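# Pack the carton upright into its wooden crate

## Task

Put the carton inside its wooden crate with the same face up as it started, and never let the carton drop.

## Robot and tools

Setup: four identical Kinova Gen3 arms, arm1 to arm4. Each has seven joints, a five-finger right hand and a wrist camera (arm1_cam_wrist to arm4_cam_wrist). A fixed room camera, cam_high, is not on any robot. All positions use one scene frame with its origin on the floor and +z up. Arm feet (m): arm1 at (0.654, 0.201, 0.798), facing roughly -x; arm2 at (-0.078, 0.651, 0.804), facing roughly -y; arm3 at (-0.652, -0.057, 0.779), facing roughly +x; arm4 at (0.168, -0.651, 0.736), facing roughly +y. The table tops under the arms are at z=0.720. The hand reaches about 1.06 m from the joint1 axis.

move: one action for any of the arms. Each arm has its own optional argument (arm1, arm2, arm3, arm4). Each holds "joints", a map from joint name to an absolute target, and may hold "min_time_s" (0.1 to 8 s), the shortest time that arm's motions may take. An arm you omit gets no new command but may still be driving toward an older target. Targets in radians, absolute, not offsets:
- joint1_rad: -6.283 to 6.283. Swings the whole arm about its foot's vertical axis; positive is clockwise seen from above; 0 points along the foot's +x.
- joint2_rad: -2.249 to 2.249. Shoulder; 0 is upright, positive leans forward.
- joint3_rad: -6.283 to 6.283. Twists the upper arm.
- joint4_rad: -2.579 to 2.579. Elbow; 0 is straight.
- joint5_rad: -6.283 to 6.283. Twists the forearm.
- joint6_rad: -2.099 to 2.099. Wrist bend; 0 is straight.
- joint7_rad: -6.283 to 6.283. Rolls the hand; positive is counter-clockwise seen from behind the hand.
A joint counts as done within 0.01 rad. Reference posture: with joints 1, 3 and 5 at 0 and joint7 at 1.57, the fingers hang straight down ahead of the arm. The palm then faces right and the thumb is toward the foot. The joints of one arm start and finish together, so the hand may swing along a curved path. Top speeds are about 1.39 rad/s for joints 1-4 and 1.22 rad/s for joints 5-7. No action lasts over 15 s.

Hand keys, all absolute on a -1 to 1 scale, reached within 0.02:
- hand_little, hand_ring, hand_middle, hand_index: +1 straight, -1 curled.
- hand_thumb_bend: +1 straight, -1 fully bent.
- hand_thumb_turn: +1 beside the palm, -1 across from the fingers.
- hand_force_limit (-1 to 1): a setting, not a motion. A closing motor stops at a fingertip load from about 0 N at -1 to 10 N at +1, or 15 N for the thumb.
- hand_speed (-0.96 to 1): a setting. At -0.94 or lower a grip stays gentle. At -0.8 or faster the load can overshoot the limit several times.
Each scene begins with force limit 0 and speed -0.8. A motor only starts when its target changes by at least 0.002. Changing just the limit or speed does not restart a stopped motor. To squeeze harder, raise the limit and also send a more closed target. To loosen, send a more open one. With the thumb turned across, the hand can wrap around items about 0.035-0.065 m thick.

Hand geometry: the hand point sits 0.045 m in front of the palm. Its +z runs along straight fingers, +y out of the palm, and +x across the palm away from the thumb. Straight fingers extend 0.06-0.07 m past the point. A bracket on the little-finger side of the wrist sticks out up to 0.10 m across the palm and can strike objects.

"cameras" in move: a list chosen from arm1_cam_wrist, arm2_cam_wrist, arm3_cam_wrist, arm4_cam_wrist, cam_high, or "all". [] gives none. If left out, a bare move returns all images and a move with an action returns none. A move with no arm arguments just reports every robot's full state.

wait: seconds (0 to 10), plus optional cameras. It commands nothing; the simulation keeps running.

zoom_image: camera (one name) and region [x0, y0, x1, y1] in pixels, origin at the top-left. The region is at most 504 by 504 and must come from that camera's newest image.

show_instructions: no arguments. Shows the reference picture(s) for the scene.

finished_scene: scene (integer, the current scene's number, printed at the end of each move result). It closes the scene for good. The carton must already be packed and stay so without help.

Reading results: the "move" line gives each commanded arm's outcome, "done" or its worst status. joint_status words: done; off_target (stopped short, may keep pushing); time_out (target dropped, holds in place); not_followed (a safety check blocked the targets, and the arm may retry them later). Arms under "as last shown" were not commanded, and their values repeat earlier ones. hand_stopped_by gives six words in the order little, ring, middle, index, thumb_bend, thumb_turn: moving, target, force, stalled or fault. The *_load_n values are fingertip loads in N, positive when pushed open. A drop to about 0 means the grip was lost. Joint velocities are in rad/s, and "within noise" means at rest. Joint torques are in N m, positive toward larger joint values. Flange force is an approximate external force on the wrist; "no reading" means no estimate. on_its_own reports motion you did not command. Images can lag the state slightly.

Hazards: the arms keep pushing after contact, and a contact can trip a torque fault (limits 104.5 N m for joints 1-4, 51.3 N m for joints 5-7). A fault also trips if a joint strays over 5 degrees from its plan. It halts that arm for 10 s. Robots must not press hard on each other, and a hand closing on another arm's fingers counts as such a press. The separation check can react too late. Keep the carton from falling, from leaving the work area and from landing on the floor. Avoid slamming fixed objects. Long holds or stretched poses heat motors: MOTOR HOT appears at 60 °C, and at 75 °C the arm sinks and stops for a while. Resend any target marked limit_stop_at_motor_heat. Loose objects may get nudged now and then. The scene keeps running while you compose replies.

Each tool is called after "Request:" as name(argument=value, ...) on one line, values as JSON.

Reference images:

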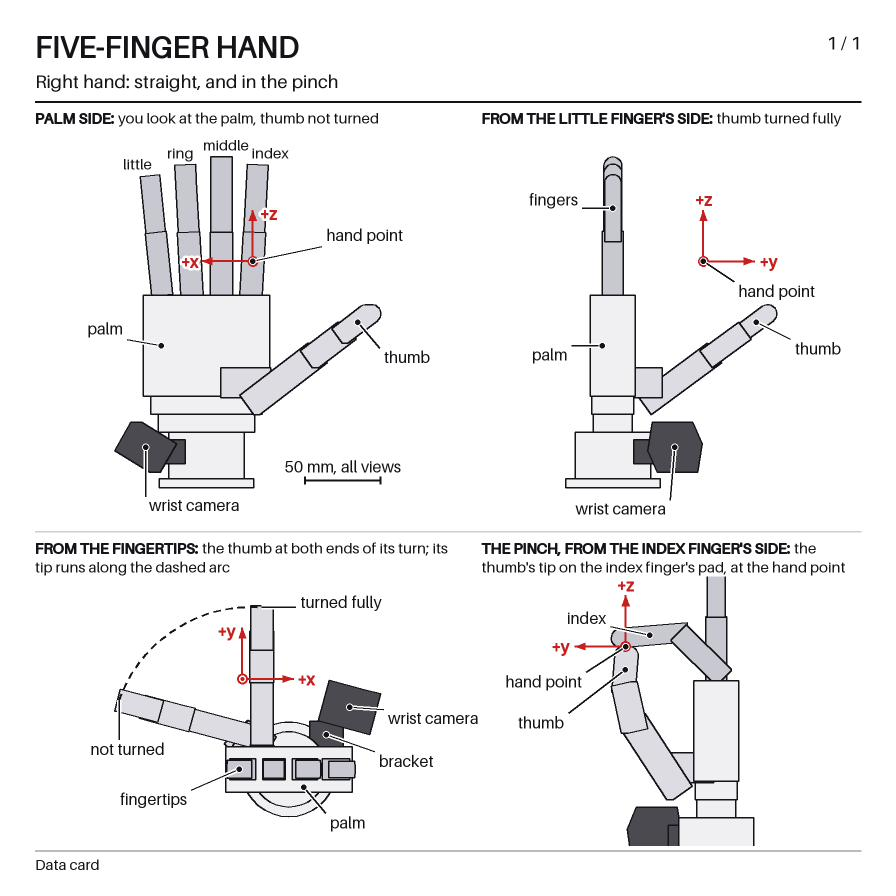

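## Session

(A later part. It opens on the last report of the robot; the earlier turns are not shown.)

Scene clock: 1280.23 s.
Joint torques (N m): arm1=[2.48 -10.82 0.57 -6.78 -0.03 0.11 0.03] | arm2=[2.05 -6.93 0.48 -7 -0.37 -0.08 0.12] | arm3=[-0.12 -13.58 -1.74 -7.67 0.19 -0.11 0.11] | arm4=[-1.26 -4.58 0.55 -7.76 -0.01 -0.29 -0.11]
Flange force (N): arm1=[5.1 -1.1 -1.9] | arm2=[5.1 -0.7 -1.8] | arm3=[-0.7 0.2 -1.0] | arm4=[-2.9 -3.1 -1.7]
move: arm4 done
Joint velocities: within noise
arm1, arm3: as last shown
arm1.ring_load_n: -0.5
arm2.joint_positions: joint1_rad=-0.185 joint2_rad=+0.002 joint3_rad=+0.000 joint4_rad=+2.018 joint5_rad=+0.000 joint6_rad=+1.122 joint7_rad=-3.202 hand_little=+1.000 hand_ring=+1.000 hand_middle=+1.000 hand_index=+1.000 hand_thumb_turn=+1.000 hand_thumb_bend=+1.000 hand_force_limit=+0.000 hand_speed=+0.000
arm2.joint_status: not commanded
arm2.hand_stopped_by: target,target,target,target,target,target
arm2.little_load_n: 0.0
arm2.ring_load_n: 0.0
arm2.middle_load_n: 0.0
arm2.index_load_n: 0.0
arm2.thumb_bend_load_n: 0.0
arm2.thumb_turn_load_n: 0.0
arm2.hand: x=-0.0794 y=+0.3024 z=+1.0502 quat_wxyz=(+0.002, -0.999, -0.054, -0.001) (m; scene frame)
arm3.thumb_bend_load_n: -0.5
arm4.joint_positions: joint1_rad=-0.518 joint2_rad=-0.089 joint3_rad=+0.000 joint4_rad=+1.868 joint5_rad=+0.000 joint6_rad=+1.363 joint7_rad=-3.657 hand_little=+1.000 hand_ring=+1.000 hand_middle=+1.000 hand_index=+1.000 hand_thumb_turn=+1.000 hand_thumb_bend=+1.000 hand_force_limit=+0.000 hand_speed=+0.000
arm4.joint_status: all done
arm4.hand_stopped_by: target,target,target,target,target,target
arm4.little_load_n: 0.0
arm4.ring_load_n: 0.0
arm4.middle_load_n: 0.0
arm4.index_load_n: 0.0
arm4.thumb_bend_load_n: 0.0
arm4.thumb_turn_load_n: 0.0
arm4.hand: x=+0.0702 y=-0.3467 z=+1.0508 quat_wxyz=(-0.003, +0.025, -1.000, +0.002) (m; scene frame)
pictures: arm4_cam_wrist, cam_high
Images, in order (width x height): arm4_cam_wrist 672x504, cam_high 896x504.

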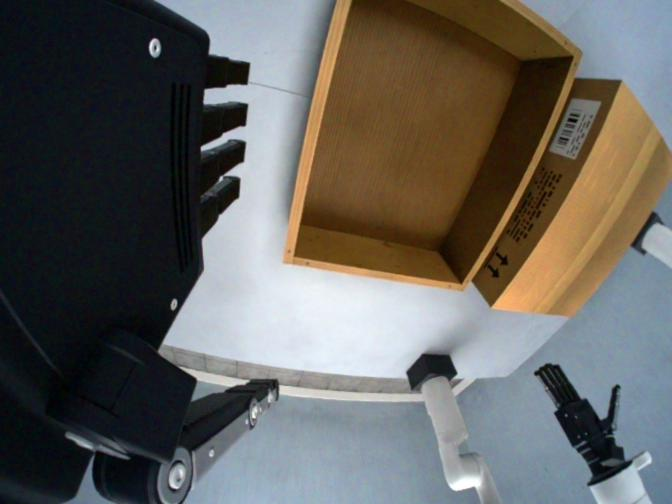

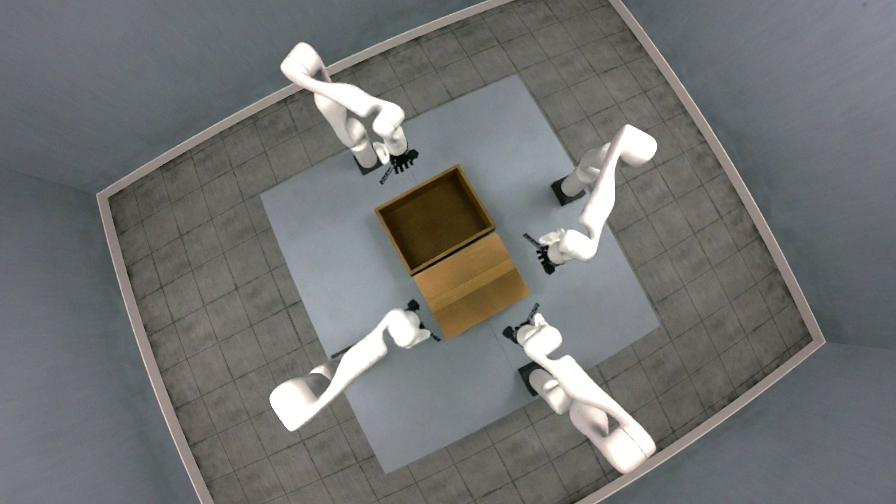

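Request:
move(arm4={"joints":{"joint2_rad":0.2545,"joint4_rad":2.3378,"joint6_rad":0.5493}})

Request:
move(arm4={"joints":{"joint1_rad":-0.5078,"joint2_rad":0.3170,"joint4_rad":2.2312,"joint6_rad":0.5934,"joint7_rad":-3.647},"min_time_s":1.5})

Request:
move(arm4={"joints":{"joint1_rad":-0.5001,"joint2_rad":0.3250,"joint4_rad":2.2170,"joint6_rad":0.5996,"joint7_rad":-3.6393},"min_time_s":1})

Scene clock: 1307.60 s.
Joint torques (N m): arm1=[2.48 -10.84 0.55 -6.8 -0.03 0.15 0.06] | arm2=[2.09 -6.91 0.52 -7.04 -0.35 -0.07 0.17] | arm3=[-0.11 -13.57 -1.73 -7.65 0.19 -0.08 0.1] | arm4=[-1.16 -7.32 0.67 -3.9 -0.11 -0.28 -0.1]
Flange force (N): arm1=[5.2 -1.2 -1.7] | arm2=[5.4 -0.9 -1.7] | arm3=[-0.7 0.2 -1.0] | arm4=[-4.4 0.3 -5.8]
move: arm4 done
Joint velocities: within noise
arm1, arm2, arm3: as last shown
arm1.ring_load_n: 0.0
arm2.index_load_n: 0.5
arm2.thumb_bend_load_n: -0.5
arm3.little_load_n: 0.5
arm3.thumb_bend_load_n: 0.0
arm4.joint_positions: joint1_rad=-0.518 joint2_rad=+0.255 joint3_rad=+0.000 joint4_rad=+2.338 joint5_rad=+0.000 joint6_rad=+0.549 joint7_rad=-3.657 hand_little=+1.000 hand_ring=+1.000 hand_middle=+1.000 hand_index=+1.000 hand_thumb_turn=+1.000 hand_thumb_bend=+1.000 hand_force_limit=+0.000 hand_speed=+0.000
arm4.joint_status: all done
arm4.hand_stopped_by: target,target,target,target,target,target
arm4.little_load_n: 0.0
arm4.ring_load_n: 0.0
arm4.middle_load_n: 0.5
arm4.index_load_n: 0.0
arm4.thumb_bend_load_n: 0.0
arm4.thumb_turn_load_n: 0.0
arm4.hand: x=+0.0717 y=-0.3475 z=+0.8358 quat_wxyz=(-0.003, +0.025, -1.000, +0.002) (m; scene frame)
pictures: none

Scene clock: 1309.40 s.
Joint torques (N m): arm1=[2.52 -10.83 0.56 -6.78 -0.01 0.13 0.06] | arm2=[2.09 -6.96 0.54 -7.06 -0.32 -0.07 0.14] | arm3=[-0.14 -13.58 -1.71 -7.66 0.2 -0.08 0.08] | arm4=[0.67 -8.52 3.46 -24.47 1.82 -13.78 0.12]
Flange force (N): arm1=[5.3 -1.2 -1.8] | arm2=[5.3 -0.8 -1.6] | arm3=[-0.8 0.3 -0.9] | arm4=[-16.1 -42.3 -30.3]
move: arm4 done
Joint velocities: within noise
arm1, arm2, arm3: as last shown
arm2.index_load_n: 0.0
arm2.thumb_bend_load_n: 0.0
arm3.little_load_n: 0.0
arm3.ring_load_n: -0.5
arm4.joint_positions: joint1_rad=-0.508 joint2_rad=+0.317 joint3_rad=+0.000 joint4_rad=+2.231 joint5_rad=+0.000 joint6_rad=+0.594 joint7_rad=-3.647 hand_little=+1.000 hand_ring=+1.000 hand_middle=+1.000 hand_index=+1.000 hand_thumb_turn=+1.000 hand_thumb_bend=+1.000 hand_force_limit=+0.000 hand_speed=+0.000
arm4.joint_status: all done
arm4.hand_stopped_by: target,target,target,target,target,target
arm4.little_load_n: 0.0
arm4.ring_load_n: 0.0
arm4.middle_load_n: 0.0
arm4.index_load_n: 0.0
arm4.thumb_bend_load_n: 0.0
arm4.thumb_turn_load_n: 0.0
arm4.hand: x=+0.0548 y=-0.3150 z=+0.8356 quat_wxyz=(-0.003, +0.025, -1.000, +0.002) (m; scene frame)
pictures: none

Scene clock: 1310.70 s.
Joint torques (N m): arm1=[2.47 -10.84 0.62 -6.77 -0.04 0.14 0.04] | arm2=[2.08 -6.93 0.51 -7.06 -0.36 -0.07 0.11] | arm3=[-0.15 -13.59 -1.73 -7.64 0.19 -0.1 0.11] | arm4=[16.6 -2.82 22.56 -52.9 12.29 -35.22 0.49]
Flange force (N): arm1=[5.1 -1.1 -1.8] | arm2=[5.1 -0.9 -1.6] | arm3=[-0.7 0.3 -1.0] | arm4=[3.2 -128.4 -87.9]
move: arm4 done
TORQUE WARNING: arm4's joint6_rad reached its warning level (29.4 N m). A warning alone does not stop the arm.
Joint velocities: within noise
arm1.joint_positions: joint1_rad=-0.181 joint2_rad=+0.242 joint3_rad=+0.000 joint4_rad=+1.725 joint5_rad=+0.000 joint6_rad=+1.175 joint7_rad=-3.272 hand_little=+1.000 hand_ring=+1.000 hand_middle=+1.000 hand_index=+1.000 hand_thumb_turn=+1.000 hand_thumb_bend=+1.000 hand_force_limit=+0.000 hand_speed=+0.000
arm1.joint_status: not commanded
arm1.hand_stopped_by: target,target,target,target,target,target
arm1.little_load_n: 0.0
arm1.ring_load_n: 0.0
arm1.middle_load_n: 0.5
arm1.index_load_n: 0.0
arm1.thumb_bend_load_n: 0.0
arm1.thumb_turn_load_n: 0.0
arm1.hand: x=+0.2052 y=+0.1817 z=+1.0509 quat_wxyz=(-0.002, -0.725, +0.689, +0.003) (m; scene frame)
arm2, arm3: as last shown
arm3.ring_load_n: 0.0
arm4.joint_positions: joint1_rad=-0.500 joint2_rad=+0.325 joint3_rad=+0.000 joint4_rad=+2.219 joint5_rad=+0.000 joint6_rad=+0.600 joint7_rad=-3.639 hand_little=+1.000 hand_ring=+1.000 hand_middle=+1.000 hand_index=+1.000 hand_thumb_turn=+1.000 hand_thumb_bend=+1.000 hand_force_limit=+0.000 hand_speed=+0.000
arm4.joint_status: all done
arm4.hand_stopped_by: target,target,target,target,target,target
arm4.little_load_n: 0.5
arm4.ring_load_n: 0.5
arm4.middle_load_n: 0.5
arm4.index_load_n: 0.5
arm4.thumb_bend_load_n: 0.0
arm4.thumb_turn_load_n: 0.0
arm4.hand: x=+0.0549 y=-0.3107 z=+0.8353 quat_wxyz=(-0.004, +0.025, -1.000, +0.003) (m; scene frame)
pictures: none

Request:
move(arm4={"joints":{"joint1_rad":-0.518,"joint2_rad":0.2545,"joint4_rad":2.3378,"joint6_rad":0.5493,"joint7_rad":-3.6572},"min_time_s":0.8})

Request:
move(arm4={"joints":{"joint2_rad":-0.089,"joint4_rad":1.868,"joint6_rad":1.3626}})

Request:
move(arm4={"joints":{"joint1_rad":-0.2503,"joint2_rad":0.6913,"joint4_rad":0.943,"joint6_rad":1.5073,"joint7_rad":-3.3894}})

Request:
move(arm4={"joints":{"joint2_rad":0.7504,"joint4_rad":1.1727,"joint6_rad":1.2185}})

Request:
move(arm4={"joints":{"joint1_rad":-0.2375,"joint2_rad":0.8164,"joint4_rad":1.0407,"joint6_rad":1.2845,"joint7_rad":-3.3767},"min_time_s":1.5})

Request:
move(arm4={"joints":{"joint1_rad":-0.2347,"joint2_rad":0.8325,"joint4_rad":1.0092,"joint6_rad":1.2999,"joint7_rad":-3.3739},"min_time_s":1}, cameras=["arm4_cam_wrist","cam_high"])

Scene clock: 1374.73 s.
Joint torques (N m): arm1=[2.48 -10.81 0.56 -6.8 0.01 0.15 0.06] | arm2=[2.13 -6.9 0.48 -7.01 -0.36 -0.09 0.1] | arm3=[-0.14 -13.56 -1.71 -7.69 0.22 -0.08 0.1] | arm4=[-1.2 -7.31 0.69 -4 -0.05 -0.3 -0.08]
Flange force (N): arm1=[5.2 -1.2 -1.7] | arm2=[5.1 -0.8 -1.8] | arm3=[-0.9 0.1 -0.9] | arm4=[-4.6 0.1 -5.8]
move: arm4 done
TORQUE WARNING: arm4's joint6_rad reached its warning level (29.4 N m). A warning alone does not stop the arm.
Joint velocities: within noise
arm1, arm2, arm3: as last shown
arm1.middle_load_n: 0.0
arm4.joint_positions: joint1_rad=-0.518 joint2_rad=+0.255 joint3_rad=+0.000 joint4_rad=+2.338 joint5_rad=+0.000 joint6_rad=+0.549 joint7_rad=-3.657 hand_little=+1.000 hand_ring=+1.000 hand_middle=+1.000 hand_index=+1.000 hand_thumb_turn=+1.000 hand_thumb_bend=+1.000 hand_force_limit=+0.000 hand_speed=+0.000
arm4.joint_status: all done
arm4.hand_stopped_by: target,target,target,target,target,target
arm4.little_load_n: 0.0
arm4.ring_load_n: 0.0
arm4.middle_load_n: 0.0
arm4.index_load_n: 0.0
arm4.thumb_bend_load_n: -0.5
arm4.thumb_turn_load_n: 0.0
arm4.hand: x=+0.0717 y=-0.3475 z=+0.8358 quat_wxyz=(-0.003, +0.025, -1.000, +0.002) (m; scene frame)
pictures: none

Scene clock: 1376.43 s.
Joint torques (N m): arm1=[2.52 -10.83 0.56 -6.78 -0.04 0.13 0.06] | arm2=[2.09 -6.91 0.51 -7.03 -0.33 -0.05 0.15] | arm3=[-0.13 -13.57 -1.7 -7.66 0.19 -0.1 0.11] | arm4=[-1.17 -4.56 0.56 -7.72 -0.02 -0.3 -0.13]
Flange force (N): arm1=[5.2 -1.1 -1.8] | arm2=[5.3 -0.9 -1.7] | arm3=[-0.7 0.2 -1.0] | arm4=[-2.8 -3.1 -1.9]
move: arm4 done
Joint velocities: within noise
arm1, arm2, arm3: as last shown
arm1.ring_load_n: -0.5
arm4.joint_positions: joint1_rad=-0.518 joint2_rad=-0.089 joint3_rad=+0.000 joint4_rad=+1.868 joint5_rad=+0.000 joint6_rad=+1.363 joint7_rad=-3.657 hand_little=+1.000 hand_ring=+1.000 hand_middle=+1.000 hand_index=+1.000 hand_thumb_turn=+1.000 hand_thumb_bend=+1.000 hand_force_limit=+0.000 hand_speed=+0.000
arm4.joint_status: all done
arm4.hand_stopped_by: target,target,target,target,target,target
arm4.little_load_n: 0.0
arm4.ring_load_n: 0.0
arm4.middle_load_n: 0.0
arm4.index_load_n: 0.0
arm4.thumb_bend_load_n: -0.5
arm4.thumb_turn_load_n: 0.0
arm4.hand: x=+0.0702 y=-0.3467 z=+1.0508 quat_wxyz=(-0.003, +0.025, -1.000, +0.002) (m; scene frame)
pictures: none

Scene clock: 1378.67 s.
Joint torques (N m): arm1=[2.48 -10.81 0.58 -6.78 -0.03 0.14 0.07] | arm2=[2.09 -6.94 0.51 -7.07 -0.34 -0.09 0.13] | arm3=[-0.16 -13.6 -1.72 -7.64 0.2 -0.12 0.08] | arm4=[-1.07 -18.53 0.84 -7.96 0.01 -0.35 -0.08]
Flange force (N): arm1=[5.2 -1.2 -1.8] | arm2=[5.2 -0.9 -1.7] | arm3=[-0.7 0.4 -1.1] | arm4=[-2.9 -2.7 -1.1]
move: arm4 done
Joint velocities: within noise
arm1, arm2: as last shown
arm1.ring_load_n: 0.0
arm1.thumb_bend_load_n: -0.5
arm3.joint_positions: joint1_rad=-0.655 joint2_rad=+0.336 joint3_rad=+0.000 joint4_rad=+1.522 joint5_rad=+0.000 joint6_rad=+1.283 joint7_rad=+2.452 hand_little=+1.000 hand_ring=+1.000 hand_middle=+1.000 hand_index=+1.000 hand_thumb_turn=+1.000 hand_thumb_bend=+1.000 hand_force_limit=+0.000 hand_speed=+0.000
arm3.joint_status: not commanded
arm3.hand_stopped_by: target,target,target,target,target,target
arm3.little_load_n: 0.0
arm3.ring_load_n: 0.0
arm3.middle_load_n: 0.0
arm3.index_load_n: 0.0
arm3.thumb_bend_load_n: 0.0
arm3.thumb_turn_load_n: 0.0
arm3.hand: x=-0.2204 y=+0.1438 z=+1.0488 quat_wxyz=(-0.003, +0.730, +0.683, +0.000) (m; scene frame)
arm4.joint_positions: joint1_rad=-0.250 joint2_rad=+0.691 joint3_rad=+0.000 joint4_rad=+0.943 joint5_rad=+0.000 joint6_rad=+1.507 joint7_rad=-3.389 hand_little=+1.000 hand_ring=+1.000 hand_middle=+1.000 hand_index=+1.000 hand_thumb_turn=+1.000 hand_thumb_bend=+1.000 hand_force_limit=+0.000 hand_speed=+0.000
arm4.joint_status: all done
arm4.hand_stopped_by: target,target,target,target,target,target
arm4.little_load_n: 0.0
arm4.ring_load_n: 0.0
arm4.middle_load_n: 0.0
arm4.index_load_n: 0.0
arm4.thumb_bend_load_n: -0.5
arm4.thumb_turn_load_n: 0.0
arm4.hand: x=+0.0473 y=-0.0246 z=+0.9998 quat_wxyz=(-0.003, +0.025, -1.000, +0.002) (m; scene frame)
pictures: none

Scene clock: 1379.97 s.
Joint torques (N m): arm1=[2.52 -10.85 0.58 -6.76 -0.01 0.16 0.05] | arm2=[2.1 -6.95 0.5 -7.01 -0.35 -0.05 0.13] | arm3=[-0.17 -13.6 -1.76 -7.7 0.19 -0.05 0.09] | arm4=[-1.07 -18.81 0.91 -7.45 -0.03 -0.34 -0.1]
Flange force (N): arm1=[5.3 -1.1 -1.7] | arm2=[5.2 -0.7 -1.6] | arm3=[-0.9 0.2 -0.8] | arm4=[-2.8 -2.1 -2.0]
move: arm4 done
Joint velocities: within noise
arm1, arm2, arm3: as last shown
arm1.thumb_bend_load_n: 0.0
arm4.joint_positions: joint1_rad=-0.250 joint2_rad=+0.750 joint3_rad=+0.000 joint4_rad=+1.173 joint5_rad=+0.000 joint6_rad=+1.218 joint7_rad=-3.389 hand_little=+1.000 hand_ring=+1.000 hand_middle=+1.000 hand_index=+1.000 hand_thumb_turn=+1.000 hand_thumb_bend=+1.000 hand_force_limit=+0.000 hand_speed=+0.000
arm4.joint_status: all done
arm4.hand_stopped_by: target,target,target,target,target,target
arm4.little_load_n: 0.5
arm4.ring_load_n: 0.0
arm4.middle_load_n: 0.0
arm4.index_load_n: 0.0
arm4.thumb_bend_load_n: 0.0
arm4.thumb_turn_load_n: 0.0
arm4.hand: x=+0.0480 y=-0.0250 z=+0.8949 quat_wxyz=(-0.003, +0.025, -1.000, +0.002) (m; scene frame)
pictures: none

Scene clock: 1381.77 s.
Joint torques (N m): arm1=[2.49 -10.87 0.58 -6.76 -0.02 0.15 0.05] | arm2=[2.09 -6.93 0.49 -7.03 -0.36 -0.08 0.12] | arm3=[-0.12 -13.57 -1.71 -7.64 0.17 -0.08 0.08] | arm4=[-1.06 -19.87 0.95 -7.64 -0.04 -0.36 -0.11]
Flange force (N): arm1=[5.2 -1.0 -1.8] | arm2=[5.1 -0.8 -1.7] | arm3=[-0.7 0.3 -1.0] | arm4=[-2.8 -2.3 -1.9]
move: arm4 done
Joint velocities: within noise
arm1, arm3: as last shown
arm1.middle_load_n: -0.5
arm2.joint_positions: joint1_rad=-0.185 joint2_rad=+0.002 joint3_rad=+0.000 joint4_rad=+2.018 joint5_rad=+0.000 joint6_rad=+1.122 joint7_rad=-3.202 hand_little=+1.000 hand_ring=+1.000 hand_middle=+1.000 hand_index=+1.000 hand_thumb_turn=+1.000 hand_thumb_bend=+1.000 hand_force_limit=+0.000 hand_speed=+0.000
arm2.joint_status: not commanded
arm2.hand_stopped_by: target,target,target,target,target,target
arm2.little_load_n: 0.0
arm2.ring_load_n: 0.0
arm2.middle_load_n: 0.0
arm2.index_load_n: 0.0
arm2.thumb_bend_load_n: 0.0
arm2.thumb_turn_load_n: 0.0
arm2.hand: x=-0.0794 y=+0.3024 z=+1.0502 quat_wxyz=(+0.002, -0.999, -0.054, -0.001) (m; scene frame)
arm4.joint_positions: joint1_rad=-0.237 joint2_rad=+0.816 joint3_rad=+0.000 joint4_rad=+1.041 joint5_rad=+0.000 joint6_rad=+1.284 joint7_rad=-3.377 hand_little=+1.000 hand_ring=+1.000 hand_middle=+1.000 hand_index=+1.000 hand_thumb_turn=+1.000 hand_thumb_bend=+1.000 hand_force_limit=+0.000 hand_speed=+0.000
arm4.joint_status: all done
arm4.hand_stopped_by: target,target,target,target,target,target
arm4.little_load_n: 0.0
arm4.ring_load_n: 0.0
arm4.middle_load_n: 0.0
arm4.index_load_n: 0.0
arm4.thumb_bend_load_n: -0.5
arm4.thumb_turn_load_n: 0.0
arm4.hand: x=+0.0479 y=+0.0020 z=+0.8949 quat_wxyz=(-0.003, +0.025, -1.000, +0.002) (m; scene frame)
pictures: none

Scene clock: 1383.07 s.
Joint torques (N m): arm1=[2.48 -10.82 0.56 -6.78 -0.04 0.13 0.04] | arm2=[2.14 -6.91 0.54 -7.06 -0.36 -0.06 0.14] | arm3=[-0.1 -13.58 -1.73 -7.62 0.19 -0.07 0.12] | arm4=[-1.16 -20.16 0.91 -7.7 -0.03 -0.33 -0.08]
Flange force (N): arm1=[5.1 -1.1 -1.8] | arm2=[5.4 -0.9 -1.6] | arm3=[-0.6 0.3 -1.0] | arm4=[-2.9 -2.4 -1.7]
move: arm4 done
Joint velocities: within noise
arm1, arm2, arm3: as last shown
arm1.middle_load_n: 0.0
arm4.joint_positions: joint1_rad=-0.235 joint2_rad=+0.833 joint3_rad=+0.000 joint4_rad=+1.009 joint5_rad=+0.000 joint6_rad=+1.300 joint7_rad=-3.374 hand_little=+1.000 hand_ring=+1.000 hand_middle=+1.000 hand_index=+1.000 hand_thumb_turn=+1.000 hand_thumb_bend=+1.000 hand_force_limit=+0.000 hand_speed=+0.000
arm4.joint_status: all done
arm4.hand_stopped_by: target,target,target,target,target,target
arm4.little_load_n: 0.0
arm4.ring_load_n: 0.0
arm4.middle_load_n: 0.0
arm4.index_load_n: 0.0
arm4.thumb_bend_load_n: 0.0
arm4.thumb_turn_load_n: 0.0
arm4.hand: x=+0.0479 y=+0.0081 z=+0.8945 quat_wxyz=(-0.003, +0.025, -1.000, +0.002) (m; scene frame)
pictures: arm4_cam_wrist, cam_high
Images, in order (width x height): arm4_cam_wrist 672x504, cam_high 896x504.

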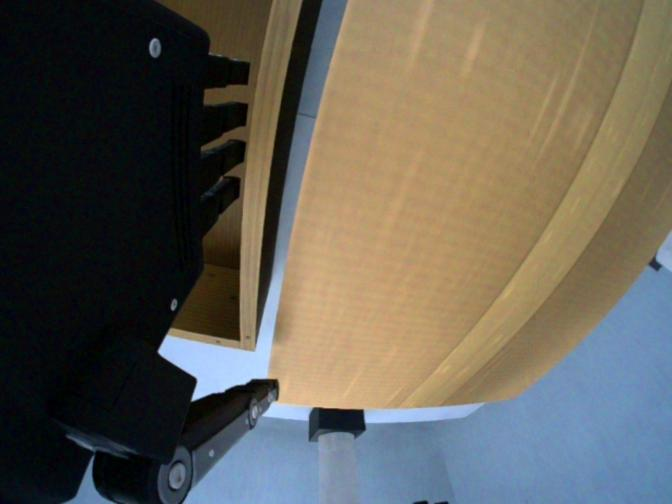

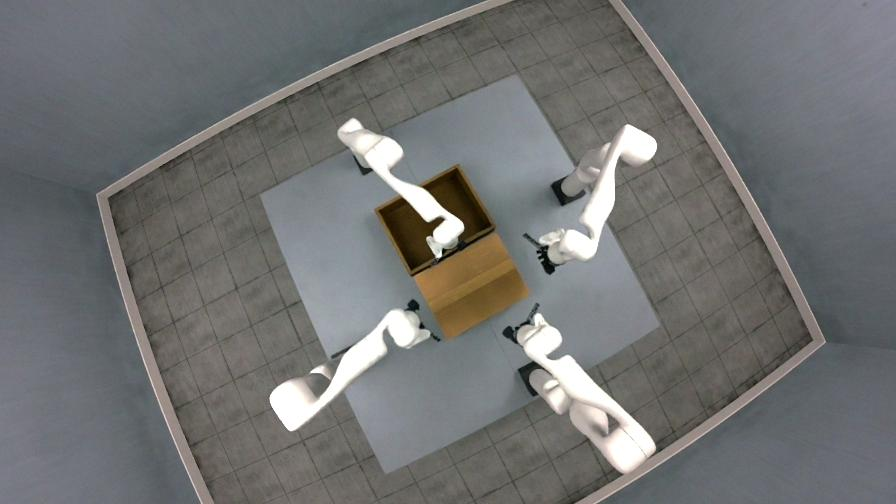

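Request:
move(arm4={"joints":{"joint1_rad":-0.232,"joint2_rad":0.8484,"joint4_rad":0.9763,"joint6_rad":1.3169,"joint7_rad":-3.3711},"min_time_s":0.8})

Request:
move(arm4={"joints":{"joint1_rad":-0.2293,"joint2_rad":0.8647,"joint4_rad":0.943,"joint6_rad":1.3339,"joint7_rad":-3.3685},"min_time_s":0.8})

Request:
move(arm4={"joints":{"joint1_rad":-0.2269,"joint2_rad":0.8815,"joint4_rad":0.9086,"joint6_rad":1.3515,"joint7_rad":-3.366},"min_time_s":0.8}, cameras=["arm4_cam_wrist"])

Scene clock: 1395.03 s.
Joint torques (N m): arm1=[2.5 -10.82 0.56 -6.76 -0.02 0.16 0.06] | arm2=[2.08 -6.95 0.54 -7.04 -0.36 -0.08 0.11] | arm3=[-0.14 -13.57 -1.7 -7.61 0.2 -0.06 0.11] | arm4=[0.31 -18.28 2.22 -13.73 1.11 -7.49 0.13]
Flange force (N): arm1=[5.2 -1.1 -1.8] | arm2=[5.2 -0.8 -1.7] | arm3=[-0.7 0.3 -1.0] | arm4=[-3.9 -22.0 -10.4]
move: arm4 done
Joint velocities: within noise
arm1, arm2, arm3: as last shown
arm2.thumb_bend_load_n: -0.5
arm4.joint_positions: joint1_rad=-0.232 joint2_rad=+0.848 joint3_rad=+0.000 joint4_rad=+0.976 joint5_rad=+0.000 joint6_rad=+1.317 joint7_rad=-3.371 hand_little=+1.000 hand_ring=+1.000 hand_middle=+1.000 hand_index=+1.000 hand_thumb_turn=+1.000 hand_thumb_bend=+1.000 hand_force_limit=+0.000 hand_speed=+0.000
arm4.joint_status: all done
arm4.hand_stopped_by: target,target,target,target,target,target
arm4.little_load_n: 0.0
arm4.ring_load_n: 0.5
arm4.middle_load_n: 1.0
arm4.index_load_n: 1.0
arm4.thumb_bend_load_n: 0.0
arm4.thumb_turn_load_n: 0.0
arm4.hand: x=+0.0479 y=+0.0141 z=+0.8947 quat_wxyz=(-0.003, +0.025, -1.000, +0.002) (m; scene frame)
pictures: none

Scene clock: 1396.13 s.
Joint torques (N m): arm1=[2.5 -10.84 0.57 -6.81 -0.02 0.14 0.04] | arm2=[2.1 -6.97 0.5 -7.06 -0.36 -0.06 0.15] | arm3=[-0.12 -13.57 -1.71 -7.67 0.18 -0.09 0.14] | arm4=[7.34 -8.61 9.05 -37.88 6.62 -37.48 0.86]
Flange force (N): arm1=[5.2 -1.2 -1.7] | arm2=[5.3 -0.8 -1.5] | arm3=[-0.7 0.1 -1.0] | arm4=[-6.7 -103.7 -48.2]
move: arm4 done
TORQUE WARNING: arm4's joint6_rad reached its warning level (29.4 N m). A warning alone does not stop the arm.
Joint velocities: within noise
arm1.joint_positions: joint1_rad=-0.181 joint2_rad=+0.242 joint3_rad=+0.000 joint4_rad=+1.725 joint5_rad=+0.000 joint6_rad=+1.175 joint7_rad=-3.272 hand_little=+1.000 hand_ring=+1.000 hand_middle=+1.000 hand_index=+1.000 hand_thumb_turn=+1.000 hand_thumb_bend=+1.000 hand_force_limit=+0.000 hand_speed=+0.000
arm1.joint_status: not commanded
arm1.hand_stopped_by: target,target,target,target,target,target
arm1.little_load_n: 0.0
arm1.ring_load_n: 0.0
arm1.middle_load_n: 0.0
arm1.index_load_n: 0.0
arm1.thumb_bend_load_n: 0.0
arm1.thumb_turn_load_n: 0.0
arm1.hand: x=+0.2052 y=+0.1817 z=+1.0509 quat_wxyz=(-0.002, -0.725, +0.689, +0.003) (m; scene frame)
arm2, arm3: as last shown
arm2.thumb_bend_load_n: 0.0
arm4.joint_positions: joint1_rad=-0.229 joint2_rad=+0.865 joint3_rad=+0.000 joint4_rad=+0.943 joint5_rad=+0.000 joint6_rad=+1.337 joint7_rad=-3.369 hand_little=+1.000 hand_ring=+1.000 hand_middle=+1.000 hand_index=+1.000 hand_thumb_turn=+1.000 hand_thumb_bend=+1.000 hand_force_limit=+0.000 hand_speed=+0.000
arm4.joint_status: all done
arm4.hand_stopped_by: target,target,target,target,target,target
arm4.little_load_n: 0.5
arm4.ring_load_n: 4.0
arm4.middle_load_n: 4.0
arm4.index_load_n: 4.5
arm4.thumb_bend_load_n: 0.0
arm4.thumb_turn_load_n: 0.0
arm4.hand: x=+0.0482 y=+0.0191 z=+0.8945 quat_wxyz=(-0.004, +0.025, -1.000, +0.003) (m; scene frame)
pictures: none

Scene clock: 1398.63 s.
Joint torques (N m): arm1=[2.49 -10.83 0.54 -6.8 -0.04 0.14 0.07] | arm2=[2.07 -6.95 0.5 -7.04 -0.35 -0.11 0.15] | arm3=[-0.16 -13.55 -1.68 -7.7 0.2 -0.09 0.11] | arm4=[14.94 -9.33 15.85 -37.59 11.19 -37.46 0.87]
Flange force (N): arm1=[5.2 -1.2 -1.7] | arm2=[5.2 -0.8 -1.8] | arm3=[-0.9 0.1 -0.9] | arm4=[5.4 -106.8 -45.5]
move: arm4 time_out
TORQUE WARNING: arm4's joint6_rad reached its warning level (29.4 N m). A warning alone does not stop the arm.
Joint velocities: within noise
arm1, arm2, arm3: as last shown
arm3.middle_load_n: -0.5
arm4.joint_positions: joint1_rad=-0.227 joint2_rad=+0.881 joint3_rad=+0.000 joint4_rad=+0.909 joint5_rad=+0.000 joint6_rad=+1.370 joint7_rad=-3.366 hand_little=+1.000 hand_ring=+1.000 hand_middle=+1.000 hand_index=+1.000 hand_thumb_turn=+1.000 hand_thumb_bend=+1.000 hand_force_limit=+0.000 hand_speed=+0.000
arm4.joint_status: joint6_rad time_out (moved +0.033 of +0.014); the others done
arm4.hand_stopped_by: target,target,target,target,target,target
arm4.little_load_n: 0.5
arm4.ring_load_n: 4.0
arm4.middle_load_n: 4.0
arm4.index_load_n: 5.0
arm4.thumb_bend_load_n: 0.0
arm4.thumb_turn_load_n: 0.0
arm4.hand: x=+0.0495 y=+0.0202 z=+0.8938 quat_wxyz=(-0.006, +0.025, -1.000, +0.011) (m; scene frame)
pictures: arm4_cam_wrist
Images, in order (width x height): arm4_cam_wrist 672x504.

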